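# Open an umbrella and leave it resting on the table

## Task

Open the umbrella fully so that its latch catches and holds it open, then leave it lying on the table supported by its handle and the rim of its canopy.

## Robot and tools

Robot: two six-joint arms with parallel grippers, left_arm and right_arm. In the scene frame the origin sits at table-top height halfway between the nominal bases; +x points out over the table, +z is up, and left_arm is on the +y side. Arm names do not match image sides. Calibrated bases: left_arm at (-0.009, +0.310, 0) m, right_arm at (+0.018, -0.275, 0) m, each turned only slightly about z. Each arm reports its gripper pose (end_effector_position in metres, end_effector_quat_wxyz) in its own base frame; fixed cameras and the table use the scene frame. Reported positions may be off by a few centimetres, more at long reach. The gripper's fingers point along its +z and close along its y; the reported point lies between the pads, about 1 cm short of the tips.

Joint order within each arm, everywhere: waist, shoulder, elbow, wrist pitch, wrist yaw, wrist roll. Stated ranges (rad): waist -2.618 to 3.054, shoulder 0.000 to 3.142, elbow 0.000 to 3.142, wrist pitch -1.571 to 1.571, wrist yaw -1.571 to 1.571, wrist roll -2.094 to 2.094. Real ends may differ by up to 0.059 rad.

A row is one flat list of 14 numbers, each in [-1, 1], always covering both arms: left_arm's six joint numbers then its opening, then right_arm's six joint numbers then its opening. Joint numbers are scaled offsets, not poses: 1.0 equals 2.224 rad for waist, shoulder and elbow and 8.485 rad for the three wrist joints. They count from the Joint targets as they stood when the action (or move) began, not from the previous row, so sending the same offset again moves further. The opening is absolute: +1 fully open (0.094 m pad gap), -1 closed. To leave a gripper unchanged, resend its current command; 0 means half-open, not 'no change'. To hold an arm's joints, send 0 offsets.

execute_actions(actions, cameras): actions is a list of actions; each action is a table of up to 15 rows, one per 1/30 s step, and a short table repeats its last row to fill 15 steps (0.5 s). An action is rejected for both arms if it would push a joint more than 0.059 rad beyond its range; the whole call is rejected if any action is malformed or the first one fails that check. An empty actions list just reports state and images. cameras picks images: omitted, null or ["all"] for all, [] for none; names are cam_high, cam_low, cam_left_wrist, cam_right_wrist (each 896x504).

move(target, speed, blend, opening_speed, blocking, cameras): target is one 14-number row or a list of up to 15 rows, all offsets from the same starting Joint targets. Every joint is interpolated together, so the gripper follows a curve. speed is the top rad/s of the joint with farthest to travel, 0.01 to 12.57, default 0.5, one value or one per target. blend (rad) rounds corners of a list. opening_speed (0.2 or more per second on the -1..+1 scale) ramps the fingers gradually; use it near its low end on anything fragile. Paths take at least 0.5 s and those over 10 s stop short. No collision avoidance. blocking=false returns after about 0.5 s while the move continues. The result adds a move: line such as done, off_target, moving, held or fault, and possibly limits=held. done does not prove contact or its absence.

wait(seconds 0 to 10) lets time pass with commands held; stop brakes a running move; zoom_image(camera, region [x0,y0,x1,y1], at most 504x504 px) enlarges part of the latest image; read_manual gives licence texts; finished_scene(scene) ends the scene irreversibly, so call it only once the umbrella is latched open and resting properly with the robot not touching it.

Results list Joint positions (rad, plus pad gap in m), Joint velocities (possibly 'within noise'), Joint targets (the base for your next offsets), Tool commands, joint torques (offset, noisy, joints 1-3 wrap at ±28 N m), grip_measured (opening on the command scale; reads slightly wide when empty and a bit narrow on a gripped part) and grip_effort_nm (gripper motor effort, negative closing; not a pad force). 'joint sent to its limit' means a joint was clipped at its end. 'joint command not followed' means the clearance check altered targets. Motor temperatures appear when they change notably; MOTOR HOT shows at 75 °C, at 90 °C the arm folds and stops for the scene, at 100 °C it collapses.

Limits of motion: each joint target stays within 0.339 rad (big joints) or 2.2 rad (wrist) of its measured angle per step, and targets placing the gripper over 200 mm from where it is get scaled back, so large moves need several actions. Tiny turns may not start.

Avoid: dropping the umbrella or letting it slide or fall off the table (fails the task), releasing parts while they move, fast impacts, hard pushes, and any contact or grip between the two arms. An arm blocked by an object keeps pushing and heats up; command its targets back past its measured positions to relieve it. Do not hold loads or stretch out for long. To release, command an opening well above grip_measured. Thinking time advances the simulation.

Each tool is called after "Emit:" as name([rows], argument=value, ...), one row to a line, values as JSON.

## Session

Emit:
execute_actions(actions=[])

Scene clock: 0.00 s.
left_arm: end_effector_position=(+0.2500, -0.0123, +0.3278) grip_measured=+1.000 grip_effort_nm=n/a end_effector_quat_wxyz=(+0.642, -0.043, +0.693, -0.325) | right_arm: end_effector_position=(+0.1833, +0.1630, +0.3199) grip_measured=+1.000 grip_effort_nm=n/a end_effector_quat_wxyz=(+0.645, -0.021, +0.709, +0.285)
Joint positions: left_arm=[0.582 0.519 0.548 0.036 0.987 -0.586 0.094] | right_arm=[1.303 0.45 0.567 -0.127 0.857 0.394 0.094]
Joint velocities: within noise
Joint torques (N m): no reading
Motor temperatures (°C): left_arm=[36 35 37 33 32 31 31] | right_arm=[37 36 35 34 35 35 34]
Heat: left arm: 37 °C; right arm: 37 °C.
Joint targets: left_arm=[0.582 0.513 0.554 0.032 0.987 -0.582] | right_arm=[1.303 0.446 0.575 -0.131 0.857 0.391]
Tool commands: left_gripper/opening=+1.0 right_gripper/opening=+1.0

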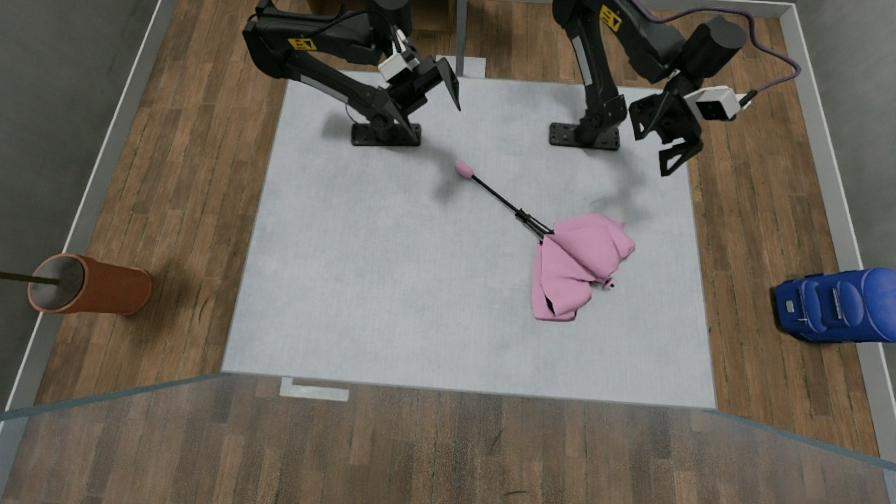

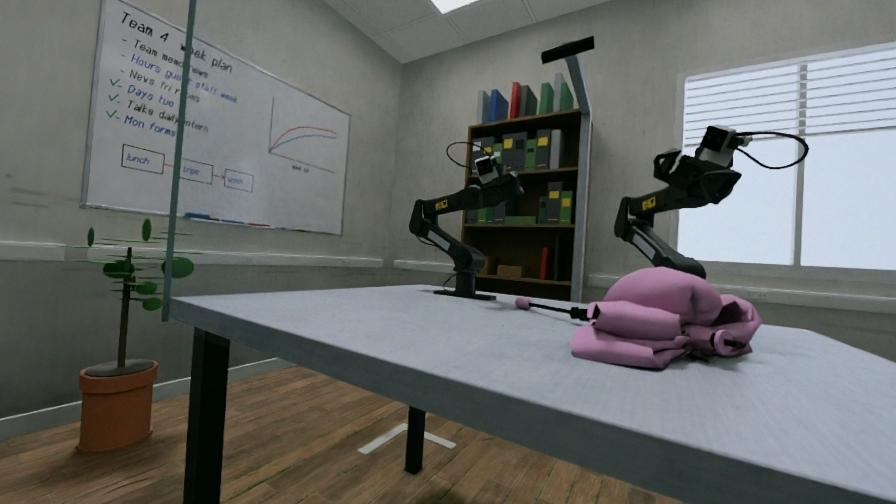

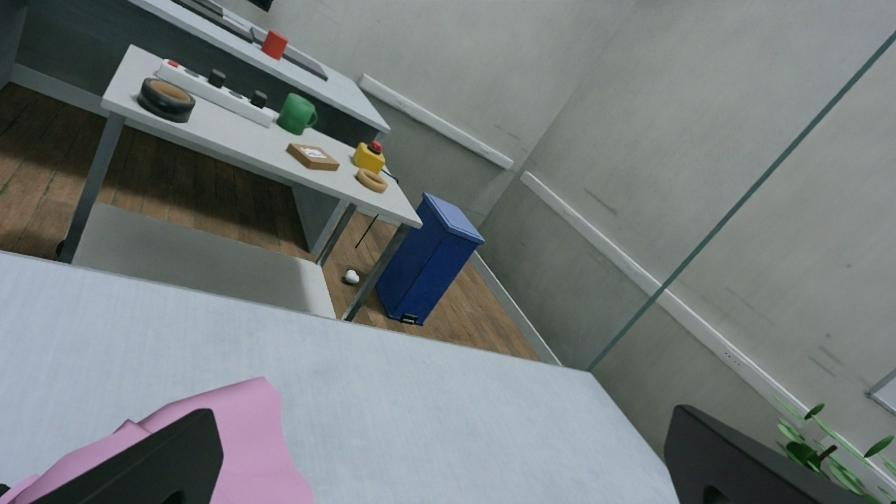

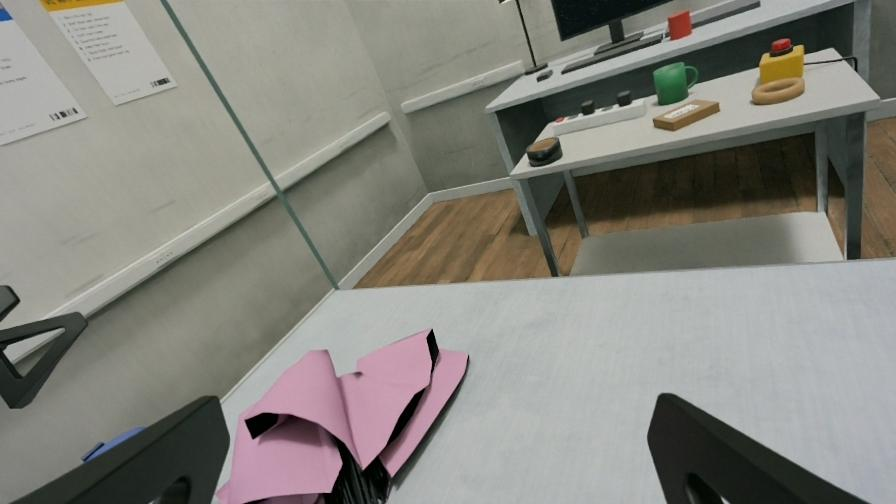

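Emit:
move(target=[0,0,0,0,0,0,1,-0.1587,0.4267,0.1007,-0.0068,-0.101,-0.0461,0.3], speed=0.9)

Scene clock: 9.83 s.
left_arm: end_effector_position=(+0.2500, -0.0123, +0.3278) grip_measured=+1.000 grip_effort_nm=-0.012 end_effector_quat_wxyz=(+0.642, -0.043, +0.693, -0.325) | right_arm: end_effector_position=(+0.2201, +0.3083, +0.1048) grip_measured=+0.302 grip_effort_nm=-0.149 end_effector_quat_wxyz=(+0.334, -0.419, +0.827, +0.169)
Joint positions: left_arm=[0.582 0.519 0.548 0.036 0.987 -0.586 0.094] | right_arm=[0.954 1.39 0.765 -0.178 0.012 0.011 0.061]
Joint torques (N m): left_arm=[0.05 0.53 7.84 1.93 -0.04 0.09] | right_arm=[-0.38 -4.19 10.14 1.42 -0.12 -0.1]
Heat: left arm: 38 °C; right arm: 37 °C.
Joint targets: left_arm=[0.582 0.513 0.554 0.032 0.987 -0.582] | right_arm=[0.950 1.395 0.799 -0.189 0.000 0.000]
move: done

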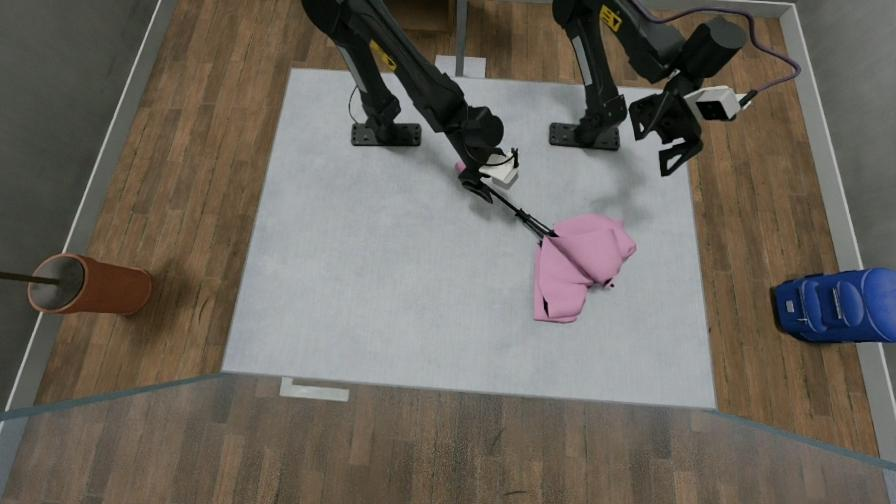

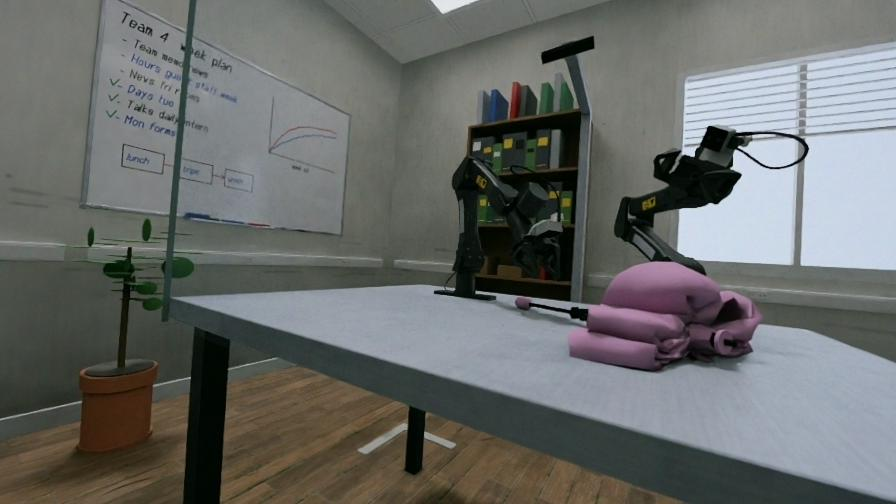

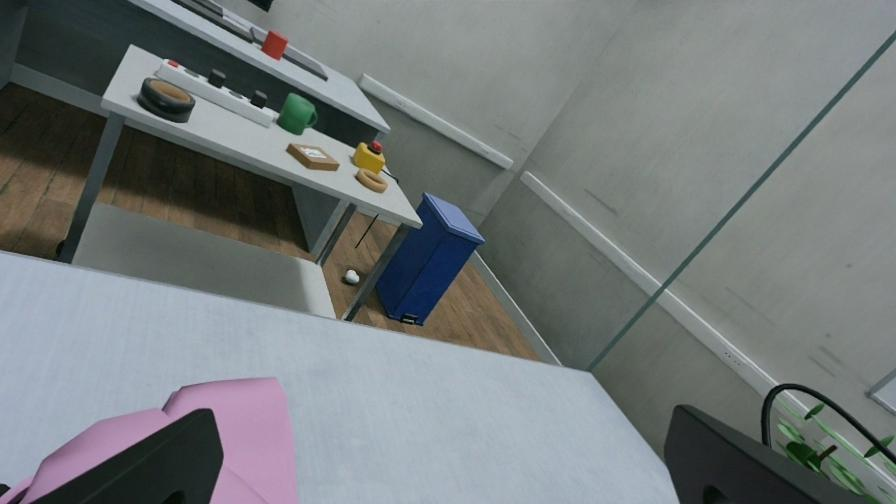

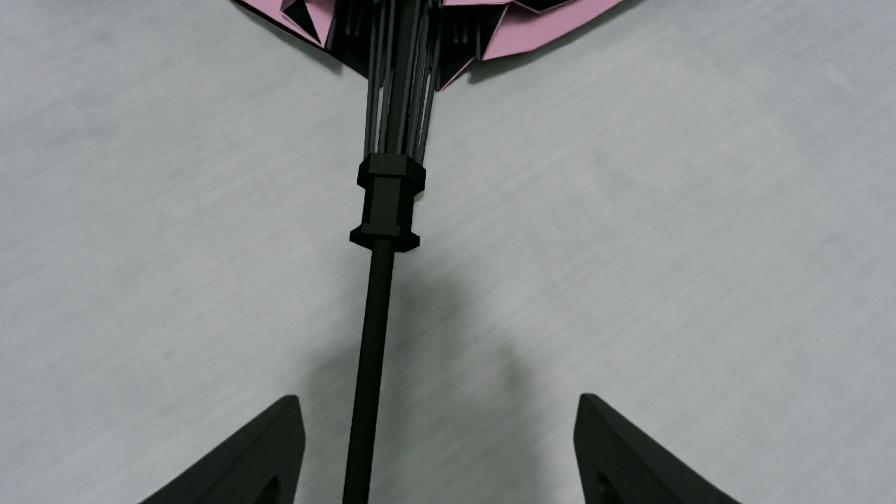

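Emit:
move([
  [0,0,0,0,0,0,1,0.0463,0.13,0.06,0.0305,0.019,0.02,0.3],
  [0,0,0,0,0,0,1,0.0463,0.190,0.0814,0.0305,0.019,0.02,0.3],
], speed=0.4, cameras=["cam_right_wrist"])

Scene clock: 15.00 s.
left_arm: end_effector_position=(+0.2500, -0.0123, +0.3278) grip_measured=+1.000 grip_effort_nm=-0.007 end_effector_quat_wxyz=(+0.642, -0.043, +0.693, -0.325) | right_arm: end_effector_position=(+0.2497, +0.3852, +0.0518) grip_measured=+0.302 grip_effort_nm=-0.144 end_effector_quat_wxyz=(+0.346, -0.374, +0.846, +0.157)
Joint positions: left_arm=[0.582 0.519 0.548 0.036 0.987 -0.586 0.094] | right_arm=[1.05 1.806 0.948 0.055 0.146 0.159 0.061]
Joint torques (N m): left_arm=[0.03 0.49 7.83 1.93 -0.04 0.09] | right_arm=[0.29 -6.49 9.35 1.66 0.24 0.11]
Heat: left arm: 39 °C; right arm: 37 °C.
Joint targets: left_arm=[0.582 0.513 0.554 0.032 0.987 -0.582] | right_arm=[1.053 1.818 0.980 0.070 0.161 0.170]
move: done

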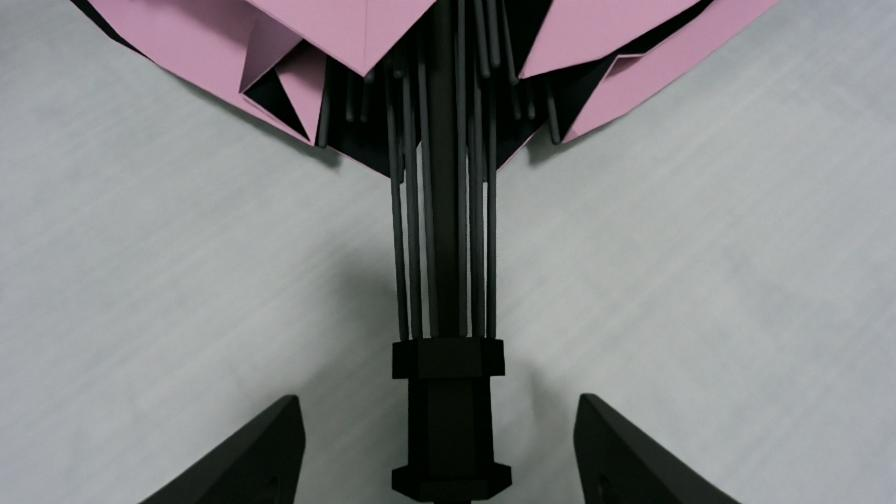

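Emit:
move([
  [0,0,0,0,0,0,1,0,0.0145,0,0.002,0,0,0.3],
  [0,0,0,0,0,0,1,0,0.0145,0,0.002,0,0,-1],
], speed=0.2, opening_speed=0.8, cameras=["cam_right_wrist"])

Scene clock: 19.30 s.
left_arm: end_effector_position=(+0.2500, -0.0123, +0.3278) grip_measured=+1.000 grip_effort_nm=0.002 end_effector_quat_wxyz=(+0.642, -0.043, +0.693, -0.325) | right_arm: end_effector_position=(+0.2539, +0.3906, +0.0491) grip_measured=-0.975 grip_effort_nm=-1.018 end_effector_quat_wxyz=(+0.353, -0.370, +0.844, +0.158)
Joint positions: left_arm=[0.582 0.519 0.548 0.036 0.987 -0.586 0.094] | right_arm=[1.051 1.833 0.957 0.089 0.154 0.161 0.001]
Joint torques (N m): left_arm=[0.03 0.51 7.83 1.93 -0.04 0.09] | right_arm=[0.17 -6.27 8.47 1.52 0.16 0.11]
Heat: left arm: 39 °C; right arm: 37 °C.
Joint targets: left_arm=[0.582 0.513 0.554 0.032 0.987 -0.582] | right_arm=[1.053 1.850 0.980 0.087 0.161 0.170]
move: done

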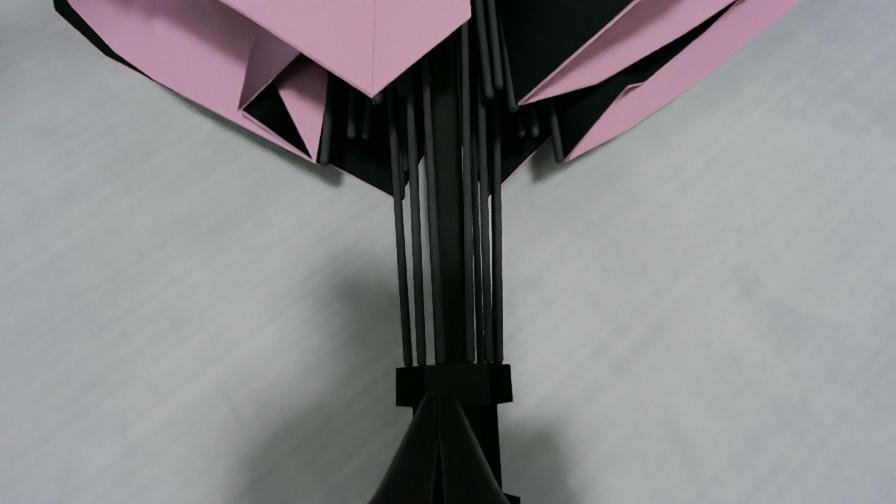

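Emit:
move([
  [0,0,0,0,0,0,1,0,0,0,0,0,0,0.2],
  [0,0,0,0,0,0,1,0,0.0205,0,-0.002,0,0,0.2],
  [0,0,0,0,0,0,1,0,0.0205,0,-0.002,0,0,-1],
], speed=0.2, opening_speed=1, cameras=["cam_right_wrist","cam_low"])

Scene clock: 24.40 s.
left_arm: end_effector_position=(+0.2500, -0.0123, +0.3278) grip_measured=+1.000 grip_effort_nm=0.002 end_effector_quat_wxyz=(+0.642, -0.043, +0.693, -0.325) | right_arm: end_effector_position=(+0.2518, +0.3865, +0.0282) grip_measured=-0.415 grip_effort_nm=-1.057 end_effector_quat_wxyz=(+0.335, -0.376, +0.852, +0.144)
Joint positions: left_arm=[0.582 0.519 0.548 0.036 0.987 -0.586 0.094] | right_arm=[1.051 1.878 0.957 0.083 0.155 0.161 0.027]
Joint torques (N m): left_arm=[0.03 0.51 7.84 1.93 -0.04 0.09] | right_arm=[0.14 -6.43 8.27 1.36 0.15 0.11]
Heat: left arm: 39 °C; right arm: 37 °C.
Joint targets: left_arm=[0.582 0.513 0.554 0.032 0.987 -0.582] | right_arm=[1.053 1.895 0.980 0.070 0.161 0.170]
move: done
Images, in order (width x height): cam_low 896x504, cam_right_wrist 896x504.

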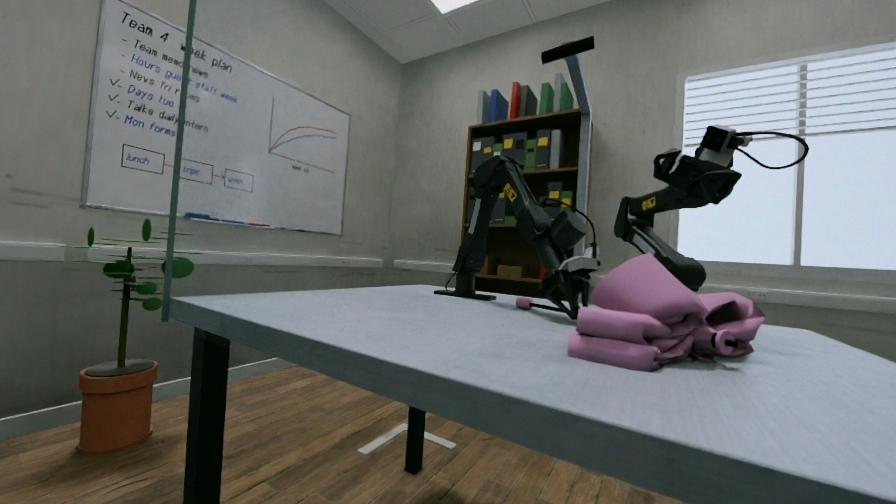

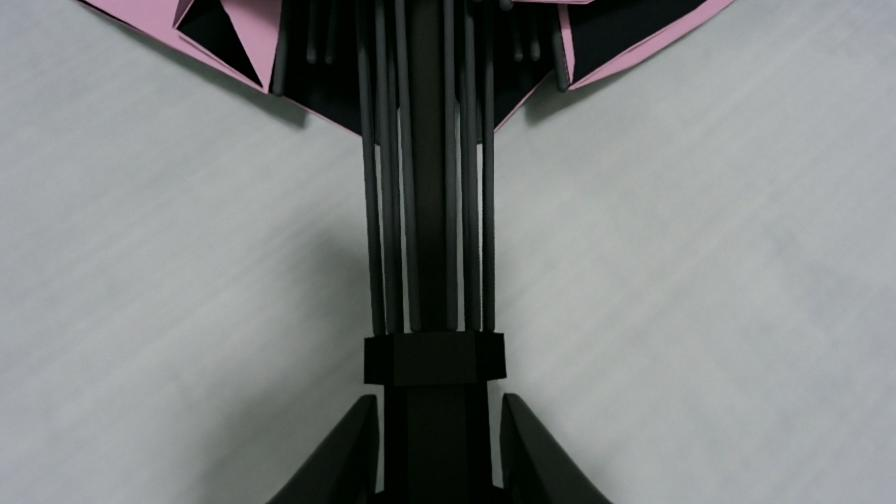

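Emit:
move([
  [0,0,0,0,0,0,1,0,-0.135,0,0,0,0,-1],
  [0,0,0,0,0,0,0.5,-0.4708,-0.036,0.18,-0.1214,-0.15,-0.1862,-1],
], speed=0.5, blend=0.1)

Emit:
move(target=[-0.037,0.651,0.541,-0.178,0.0286,0.2666,0.1,0,0,0,0,0,0,-1], speed=0.8)

Scene clock: 33.50 s.
left_arm: end_effector_position=(+0.2500, -0.0123, +0.3278) grip_measured=+0.501 grip_effort_nm=-0.081 end_effector_quat_wxyz=(+0.642, -0.043, +0.693, -0.325) | right_arm: end_effector_position=(+0.3524, +0.1558, +0.1610) grip_measured=-0.415 grip_effort_nm=-1.057 end_effector_quat_wxyz=(-0.372, +0.590, -0.635, -0.333)
Joint positions: left_arm=[0.582 0.519 0.548 0.036 0.987 -0.586 0.071] | right_arm=[0.004 1.804 1.341 -0.944 -1.037 -1.4 0.027]
Joint torques (N m): left_arm=[0.03 0.5 7.83 1.93 -0.04 0.09] | right_arm=[0.18 -6.45 9.99 0.45 -1.38 -0.09]
Motor temperatures (°C): left_arm=[36 35 39 38 32 31 31] | right_arm=[37 38 37 36 35 34 35]
Heat: left arm: 39 °C; right arm: 38 °C.
Joint targets: left_arm=[0.582 0.513 0.554 0.032 0.987 -0.582] | right_arm=[0.006 1.815 1.380 -0.960 -1.111 -1.410]
move: off_target (right_arm); right_arm: the wrist yaw is farthest, 0.075 rad from its target

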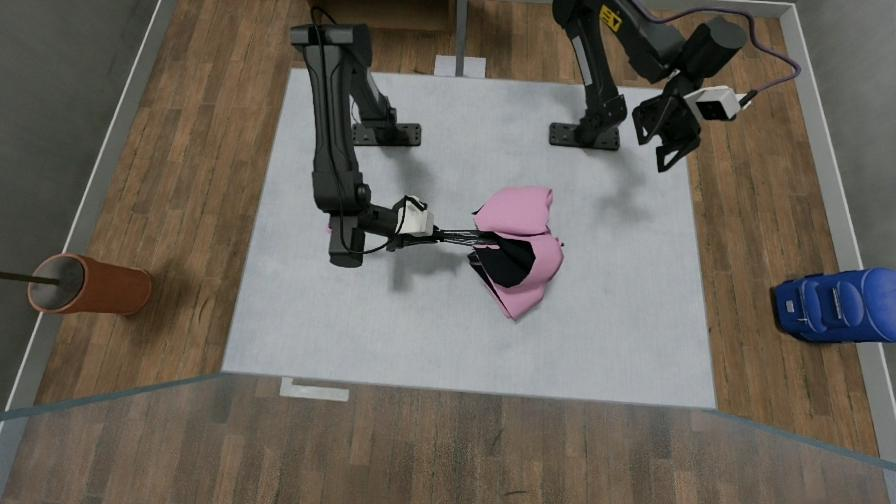

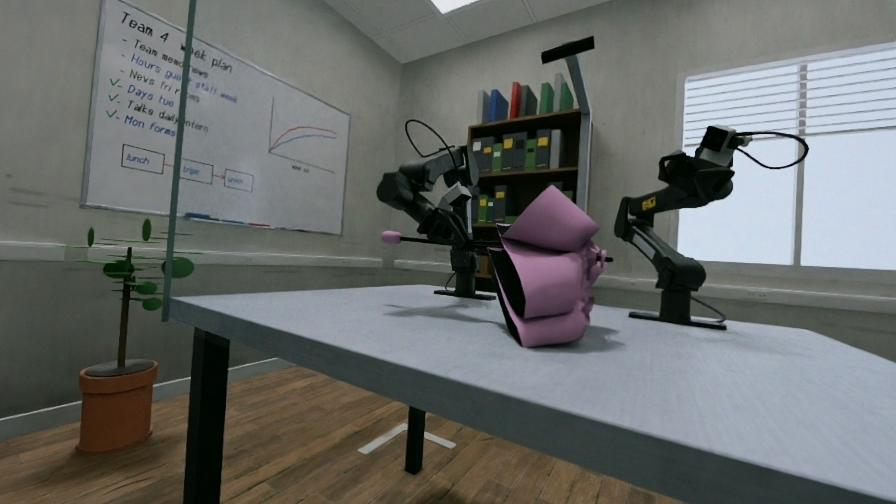

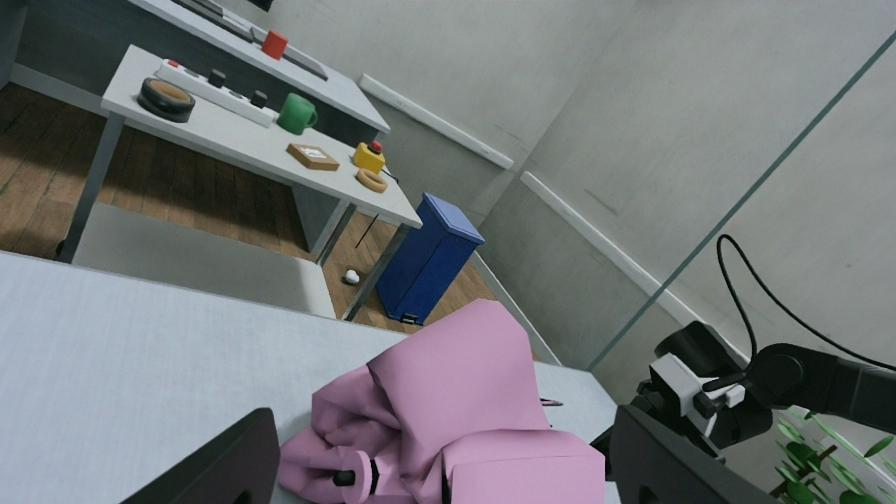

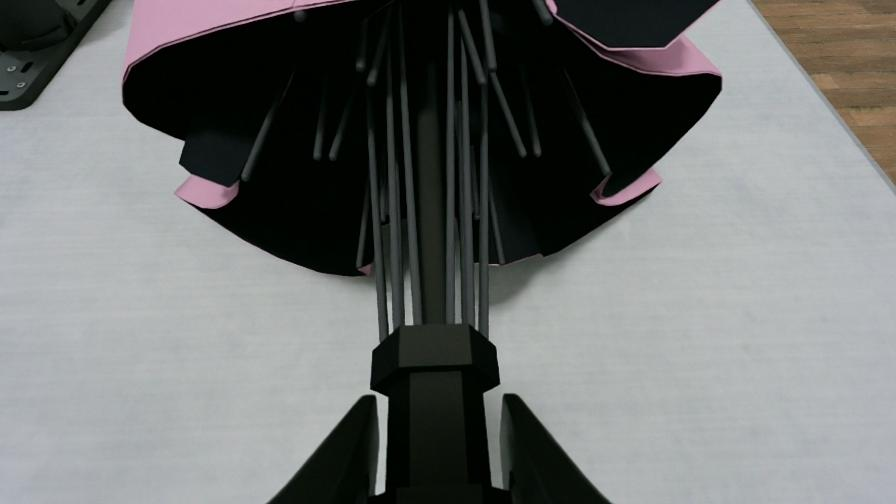

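Scene clock: 37.23 s.
left_arm: end_effector_position=(+0.3900, +0.0275, +0.2379) grip_measured=+0.101 grip_effort_nm=-0.085 end_effector_quat_wxyz=(+0.482, +0.428, +0.703, -0.300) | right_arm: end_effector_position=(+0.3523, +0.1559, +0.1611) grip_measured=-0.415 grip_effort_nm=-1.057 end_effector_quat_wxyz=(-0.372, +0.590, -0.635, -0.333)
Joint positions: left_arm=[0.507 1.945 1.732 -1.463 1.204 1.673 0.052] | right_arm=[0.004 1.804 1.341 -0.944 -1.038 -1.4 0.027]
Joint torques (N m): left_arm=[-0.59 -7.12 8.31 0.16 0.77 0.11] | right_arm=[0.17 -6.48 10 0.47 -1.37 -0.09]
Heat: left arm: 39 °C; right arm: 38 °C.
Joint targets: left_arm=[0.500 1.961 1.758 -1.479 1.229 1.680] | right_arm=[0.006 1.815 1.380 -0.960 -1.111 -1.410]
move: off_target (right_arm); right_arm: the wrist yaw is farthest, 0.073 rad from its target

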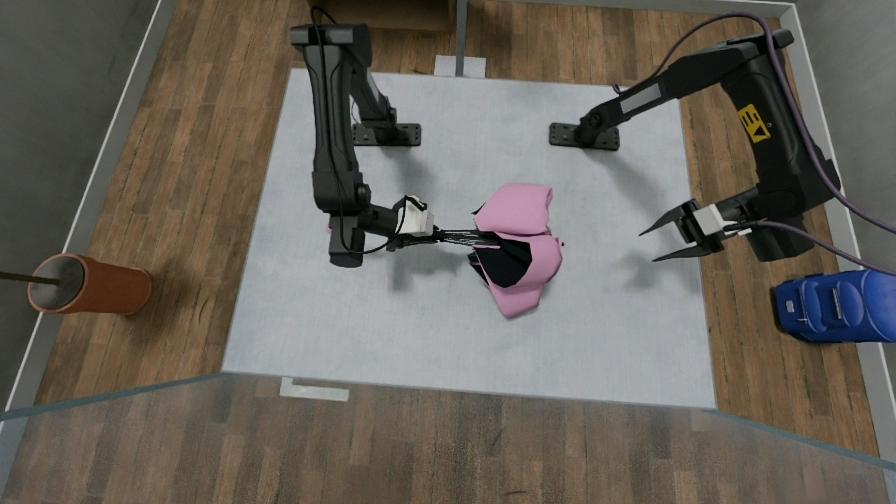

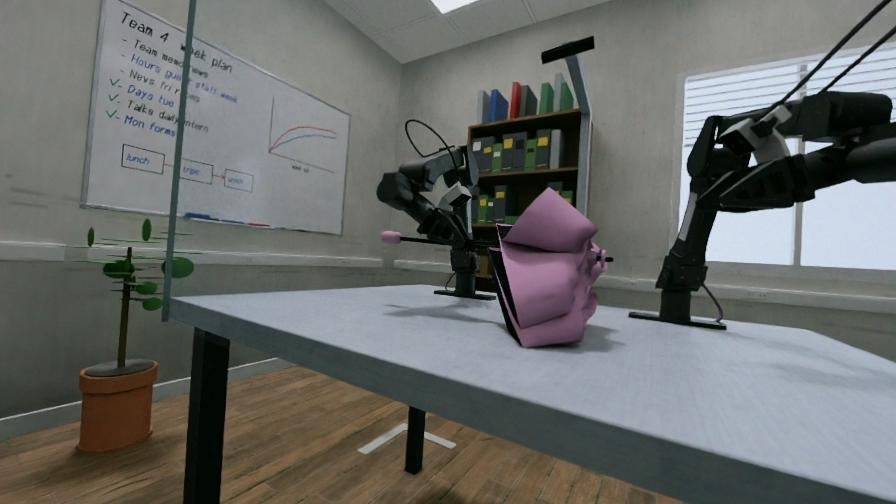

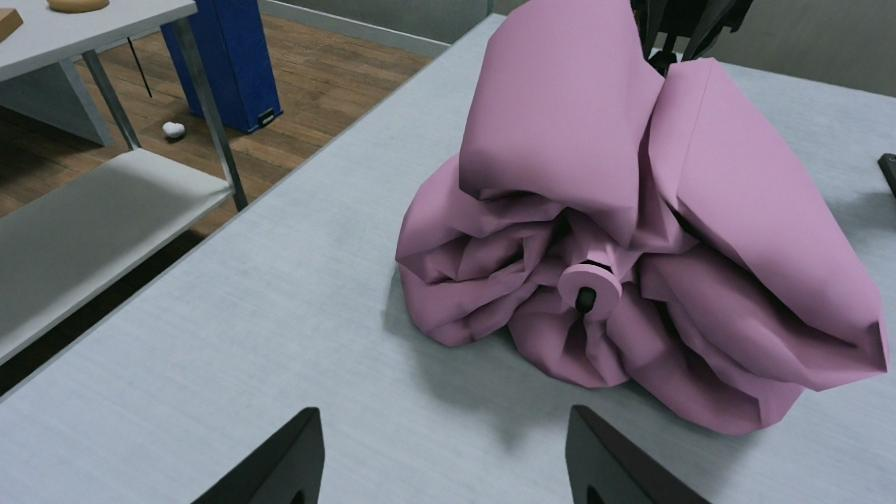

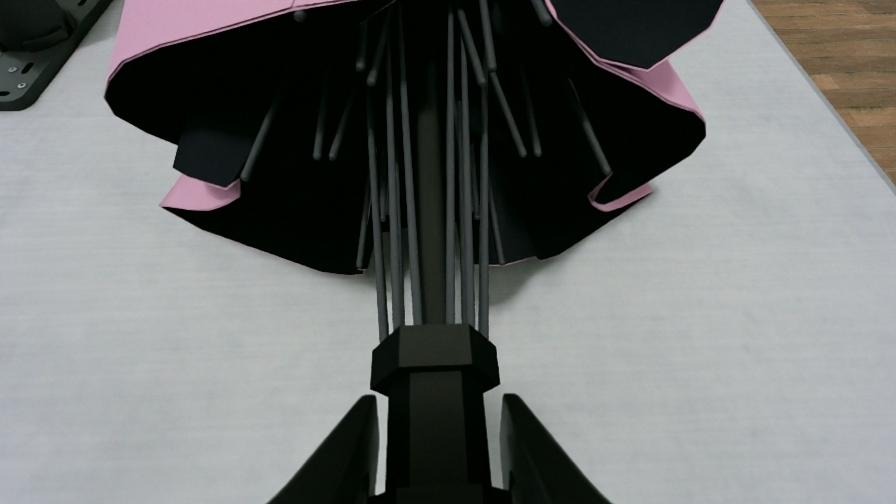

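Emit:
move(target=[-0.018,0.0841,-0.1317,0.0322,0.0231,0.0266,0.1,0,0,0,0,0,0,-1], speed=0.5, cameras=["cam_left_wrist"])

Scene clock: 46.03 s.
left_arm: end_effector_position=(+0.4013, +0.0061, +0.1433) grip_measured=+0.101 grip_effort_nm=-0.081 end_effector_quat_wxyz=(+0.546, +0.424, +0.633, -0.348) | right_arm: end_effector_position=(+0.3522, +0.1559, +0.1611) grip_measured=-0.415 grip_effort_nm=-1.062 end_effector_quat_wxyz=(-0.372, +0.590, -0.635, -0.333)
Joint positions: left_arm=[0.466 2.134 1.475 -1.212 1.401 1.899 0.052] | right_arm=[0.004 1.804 1.341 -0.945 -1.038 -1.4 0.027]
Joint torques (N m): left_arm=[-0.44 -8.06 4.7 0.11 0.8 0.11] | right_arm=[0.2 -6.45 10 0.47 -1.37 -0.09]
Heat: left arm: 39 °C; right arm: 38 °C.
Joint targets: left_arm=[0.460 2.148 1.465 -1.205 1.425 1.905] | right_arm=[0.006 1.815 1.380 -0.960 -1.112 -1.410]
move: off_target (right_arm); right_arm: the wrist yaw is farthest, 0.073 rad from its target

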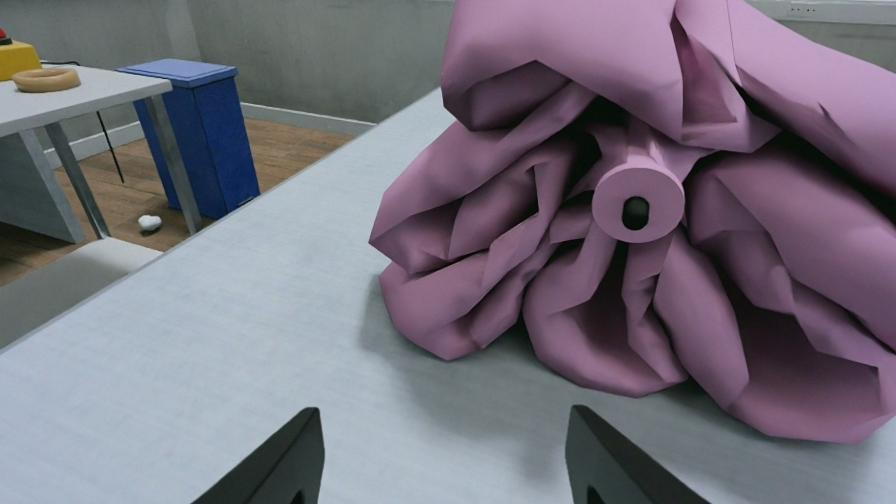

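Emit:
move([
  [-0.1,0,-0.0157,0,0,0,0.1,0,0,0,0,0,0,-1],
], speed=0.35, cameras=["cam_left_wrist"])

Scene clock: 50.67 s.
left_arm: end_effector_position=(+0.3869, -0.0867, +0.1378) grip_measured=+0.101 grip_effort_nm=-0.081 end_effector_quat_wxyz=(+0.498, +0.486, +0.585, -0.416) | right_arm: end_effector_position=(+0.3522, +0.1559, +0.1611) grip_measured=-0.415 grip_effort_nm=-1.067 end_effector_quat_wxyz=(-0.372, +0.590, -0.635, -0.333)
Joint positions: left_arm=[0.236 2.134 1.446 -1.209 1.403 1.899 0.052] | right_arm=[0.004 1.804 1.341 -0.945 -1.038 -1.4 0.027]
Joint torques (N m): left_arm=[0.18 -7.97 4.11 0.03 0.76 0.11] | right_arm=[0.17 -6.49 10 0.45 -1.36 -0.09]
Heat: left arm: 39 °C; right arm: 38 °C.
Joint targets: left_arm=[0.237 2.148 1.430 -1.205 1.425 1.905] | right_arm=[0.006 1.815 1.380 -0.960 -1.112 -1.410]
move: off_target (right_arm); right_arm: the wrist yaw is farthest, 0.074 rad from its target

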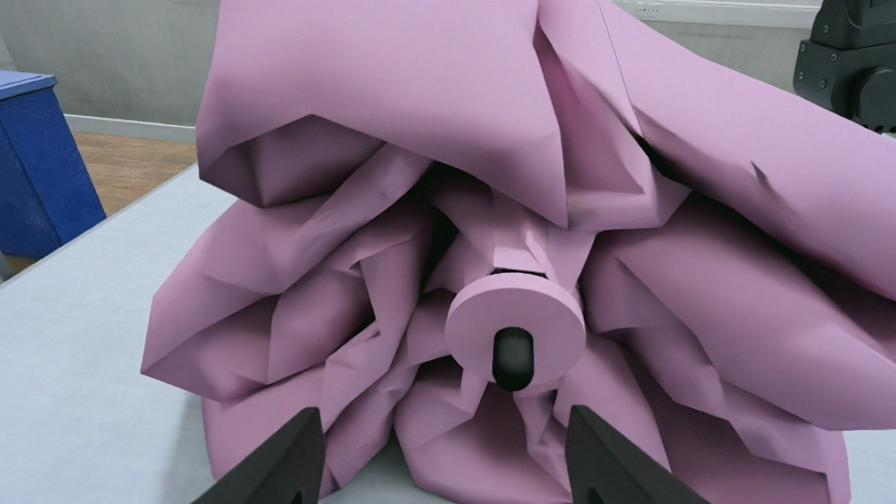

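Emit:
move([
  [-0.035,0,-0.007,0,0,0,0.1,0,0,0,0,0,0,-1],
], speed=0.25, cameras=["cam_left_wrist"])

Scene clock: 54.50 s.
left_arm: end_effector_position=(+0.3762, -0.1163, +0.1349) grip_measured=+0.101 grip_effort_nm=-0.081 end_effector_quat_wxyz=(+0.478, +0.504, +0.569, -0.439) | right_arm: end_effector_position=(+0.3522, +0.1559, +0.1611) grip_measured=-0.415 grip_effort_nm=-1.067 end_effector_quat_wxyz=(-0.372, +0.590, -0.635, -0.333)
Joint positions: left_arm=[0.16 2.134 1.43 -1.209 1.403 1.899 0.052] | right_arm=[0.004 1.804 1.341 -0.945 -1.038 -1.4 0.027]
Joint torques (N m): left_arm=[-0.01 -7.94 4.03 0.01 0.74 0.11] | right_arm=[0.18 -6.49 9.98 0.46 -1.36 -0.09]
Heat: left arm: 39 °C; right arm: 38 °C.
Joint targets: left_arm=[0.160 2.148 1.414 -1.205 1.425 1.905] | right_arm=[0.006 1.815 1.380 -0.960 -1.112 -1.410]
move: off_target (right_arm); right_arm: the wrist yaw is farthest, 0.074 rad from its target

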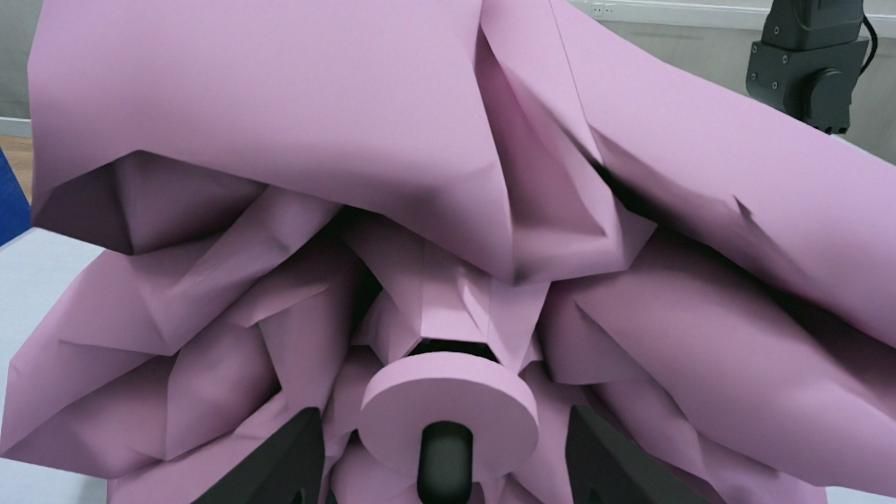

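Emit:
move([
  [0.0075,0,0,0,0,0,0.1,0,0,0,0,0,0,-1],
  [0.0075,0,0,0,0,0,-1,0,0,0,0,0,0,-1],
], speed=0.2, opening_speed=0.8, cameras=["cam_left_wrist"])

Scene clock: 58.00 s.
left_arm: end_effector_position=(+0.3774, -0.1124, +0.1350) grip_measured=-0.397 grip_effort_nm=-1.033 end_effector_quat_wxyz=(+0.481, +0.501, +0.572, -0.437) | right_arm: end_effector_position=(+0.3522, +0.1559, +0.1611) grip_measured=-0.415 grip_effort_nm=-1.067 end_effector_quat_wxyz=(-0.372, +0.590, -0.635, -0.333)
Joint positions: left_arm=[0.17 2.134 1.43 -1.209 1.404 1.9 0.028] | right_arm=[0.004 1.804 1.341 -0.945 -1.038 -1.4 0.027]
Joint torques (N m): left_arm=[0.55 -7.92 4.04 0.01 0.74 0.11] | right_arm=[0.25 -6.45 10 0.46 -1.36 -0.09]
Heat: left arm: 39 °C; right arm: 38 °C.
Joint targets: left_arm=[0.176 2.148 1.414 -1.205 1.425 1.906] | right_arm=[0.006 1.815 1.380 -0.960 -1.111 -1.410]
move: off_target (right_arm); right_arm: the wrist yaw is farthest, 0.074 rad from its target

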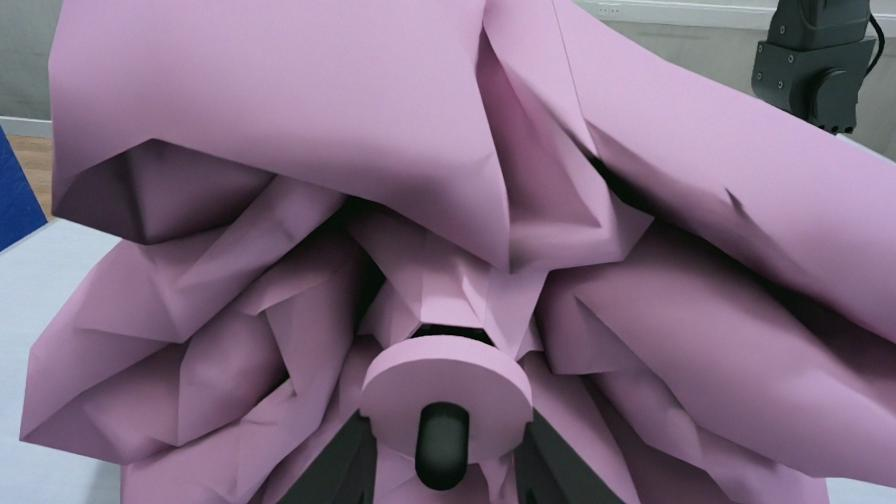

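Grips the disc; back off a bit more.

Emit:
move([
  [0,0,0,0,0,0,0.1,0,0,0,0,0,0,-1],
  [0.008,-0.002,0,0,0,0,0.1,0,0,0,0,0,0,-1],
  [0.008,-0.002,0,0,0,0,-1,0,0,0,0,0,0,-1],
], speed=0.2, opening_speed=0.9, cameras=["cam_left_wrist","cam_right_wrist"])

Scene clock: 62.60 s.
left_arm: end_effector_position=(+0.3793, -0.1055, +0.1349) grip_measured=-0.881 grip_effort_nm=-1.033 end_effector_quat_wxyz=(+0.485, +0.496, +0.576, -0.432) | right_arm: end_effector_position=(+0.3522, +0.1557, +0.1612) grip_measured=-0.415 grip_effort_nm=-1.057 end_effector_quat_wxyz=(-0.372, +0.590, -0.635, -0.333)
Joint positions: left_arm=[0.189 2.134 1.43 -1.209 1.403 1.9 0.006] | right_arm=[0.003 1.804 1.341 -0.945 -1.038 -1.402 0.027]
Joint torques (N m): left_arm=[0.54 -8.23 4.05 0.01 0.74 0.1] | right_arm=[0.23 -6.45 9.98 0.47 -1.37 -0.07]
Heat: left arm: 38 °C; right arm: 39 °C.
Joint targets: left_arm=[0.194 2.143 1.414 -1.205 1.425 1.905] | right_arm=[0.006 1.815 1.380 -0.960 -1.111 -1.410]
move: off_target (right_arm); right_arm: the wrist yaw is farthest, 0.073 rad from its target

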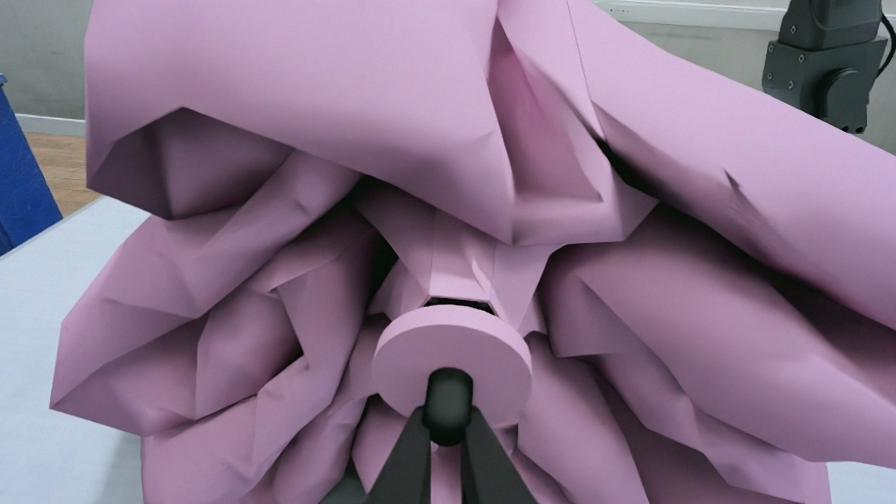

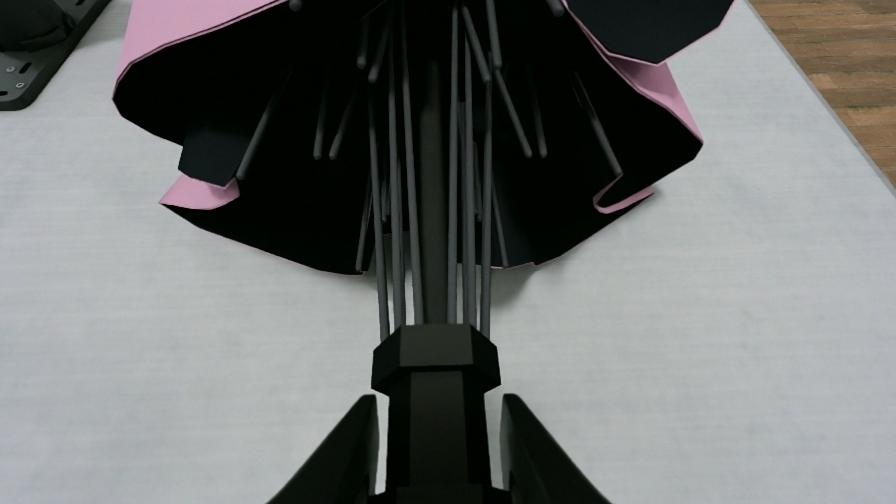

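Emit:
move([
  [0,0,0,0,0,0,0.0,0,0,0,0,0,0,-1],
  [0,-0.014,0,0,0,0,0.0,0,0,0,0,0,0,-1],
  [0,-0.014,0,0,0,0,-1,0,0,0,0,0,0,-1],
], speed=0.2, opening_speed=0.9, cameras=["cam_left_wrist"])

Scene clock: 67.87 s.
left_arm: end_effector_position=(+0.3793, -0.1055, +0.1349) grip_measured=-0.881 grip_effort_nm=-1.038 end_effector_quat_wxyz=(+0.485, +0.496, +0.576, -0.432) | right_arm: end_effector_position=(+0.3522, +0.1557, +0.1611) grip_measured=-0.415 grip_effort_nm=-1.062 end_effector_quat_wxyz=(-0.372, +0.590, -0.635, -0.333)
Joint positions: left_arm=[0.189 2.134 1.43 -1.209 1.403 1.9 0.006] | right_arm=[0.003 1.804 1.341 -0.946 -1.038 -1.402 0.027]
Joint torques (N m): left_arm=[0.53 -10.59 4.05 0.01 0.74 0.11] | right_arm=[0.27 -6.46 10 0.48 -1.36 -0.07]
Heat: left arm: 38 °C; right arm: 39 °C.
Joint targets: left_arm=[0.194 2.112 1.414 -1.205 1.425 1.905] | right_arm=[0.006 1.815 1.380 -0.960 -1.111 -1.410]
move: off_target (right_arm); right_arm: the wrist yaw is farthest, 0.073 rad from its target

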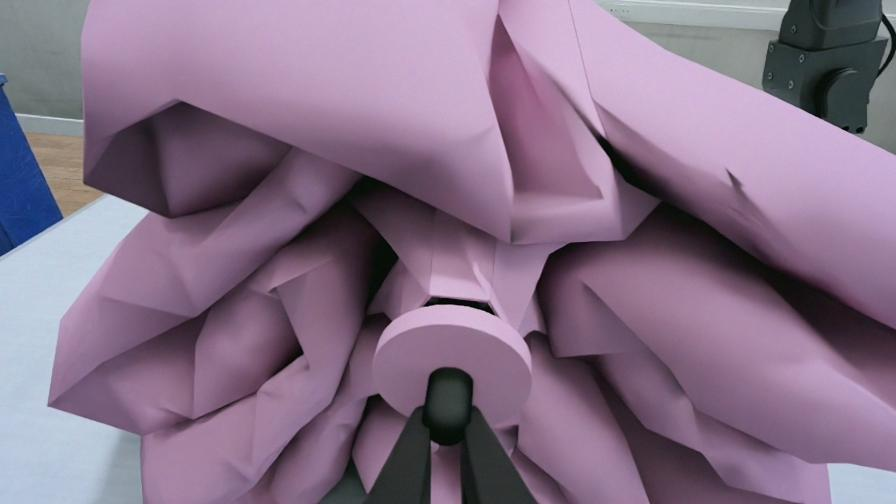

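Emit:
move([
  [0,0,0,0,0,0,0.0,0,0,0,0,0,0,-1],
  [0,-0.013,0,0,0,0,0.0,0,0,0,0,0,0,-1],
], speed=0.2, opening_speed=1.2, cameras=["cam_left_wrist"])

Scene clock: 70.93 s.
left_arm: end_effector_position=(+0.3788, -0.1056, +0.1432) grip_measured=-0.001 grip_effort_nm=0.066 end_effector_quat_wxyz=(+0.491, +0.503, +0.571, -0.425) | right_arm: end_effector_position=(+0.3521, +0.1557, +0.1611) grip_measured=-0.415 grip_effort_nm=-1.067 end_effector_quat_wxyz=(-0.372, +0.590, -0.635, -0.333)
Joint positions: left_arm=[0.189 2.11 1.43 -1.209 1.403 1.901 0.047] | right_arm=[0.003 1.804 1.341 -0.946 -1.038 -1.402 0.027]
Joint torques (N m): left_arm=[0.51 -10.77 4.15 0.05 0.75 0.1] | right_arm=[0.29 -6.46 9.92 0.46 -1.35 -0.07]
Heat: left arm: 38 °C; right arm: 39 °C.
Joint targets: left_arm=[0.194 2.083 1.414 -1.205 1.425 1.906] | right_arm=[0.006 1.815 1.380 -0.960 -1.111 -1.410]
move: off_target (right_arm); right_arm: the wrist yaw is farthest, 0.073 rad from its target

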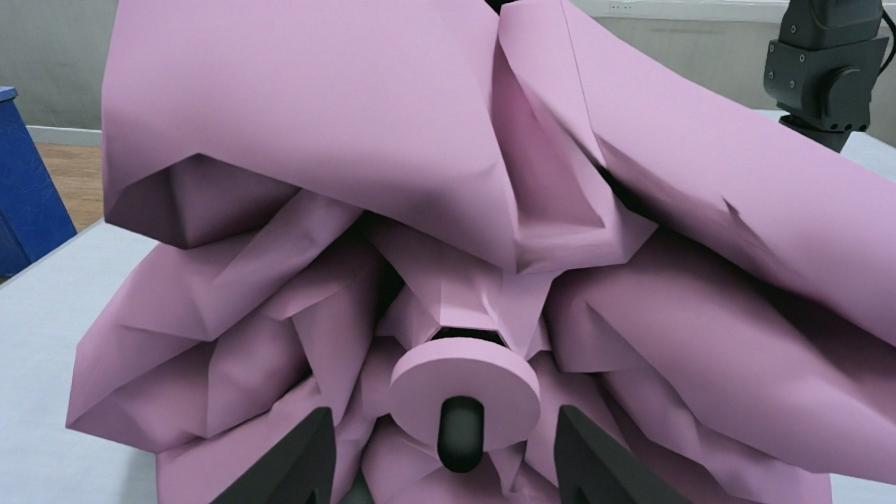

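Ideal. Close.

Emit:
move(target=[0,0,0,0,0,0,-1,0,0,0,0,0,0,-1], opening_speed=0.9, cameras=["cam_left_wrist"])

Scene clock: 73.20 s.
left_arm: end_effector_position=(+0.3789, -0.1056, +0.1432) grip_measured=-0.861 grip_effort_nm=-1.028 end_effector_quat_wxyz=(+0.491, +0.503, +0.571, -0.424) | right_arm: end_effector_position=(+0.3521, +0.1556, +0.1613) grip_measured=-0.415 grip_effort_nm=-1.062 end_effector_quat_wxyz=(-0.372, +0.590, -0.635, -0.334)
Joint positions: left_arm=[0.189 2.11 1.43 -1.209 1.403 1.902 0.007] | right_arm=[0.003 1.804 1.341 -0.947 -1.039 -1.402 0.027]
Joint torques (N m): left_arm=[0.53 -10.81 4.14 0.05 0.76 0.07] | right_arm=[0.32 -6.39 9.92 0.47 -1.33 -0.06]
Heat: left arm: 38 °C; right arm: 39 °C.
Joint targets: left_arm=[0.194 2.083 1.414 -1.205 1.425 1.906] | right_arm=[0.006 1.815 1.380 -0.960 -1.111 -1.410]
move: off_target (right_arm); right_arm: the wrist yaw is farthest, 0.072 rad from its target

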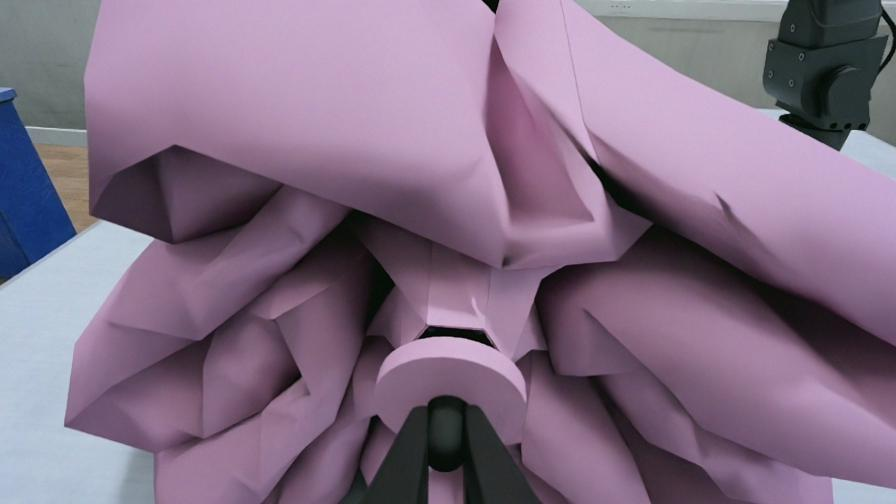

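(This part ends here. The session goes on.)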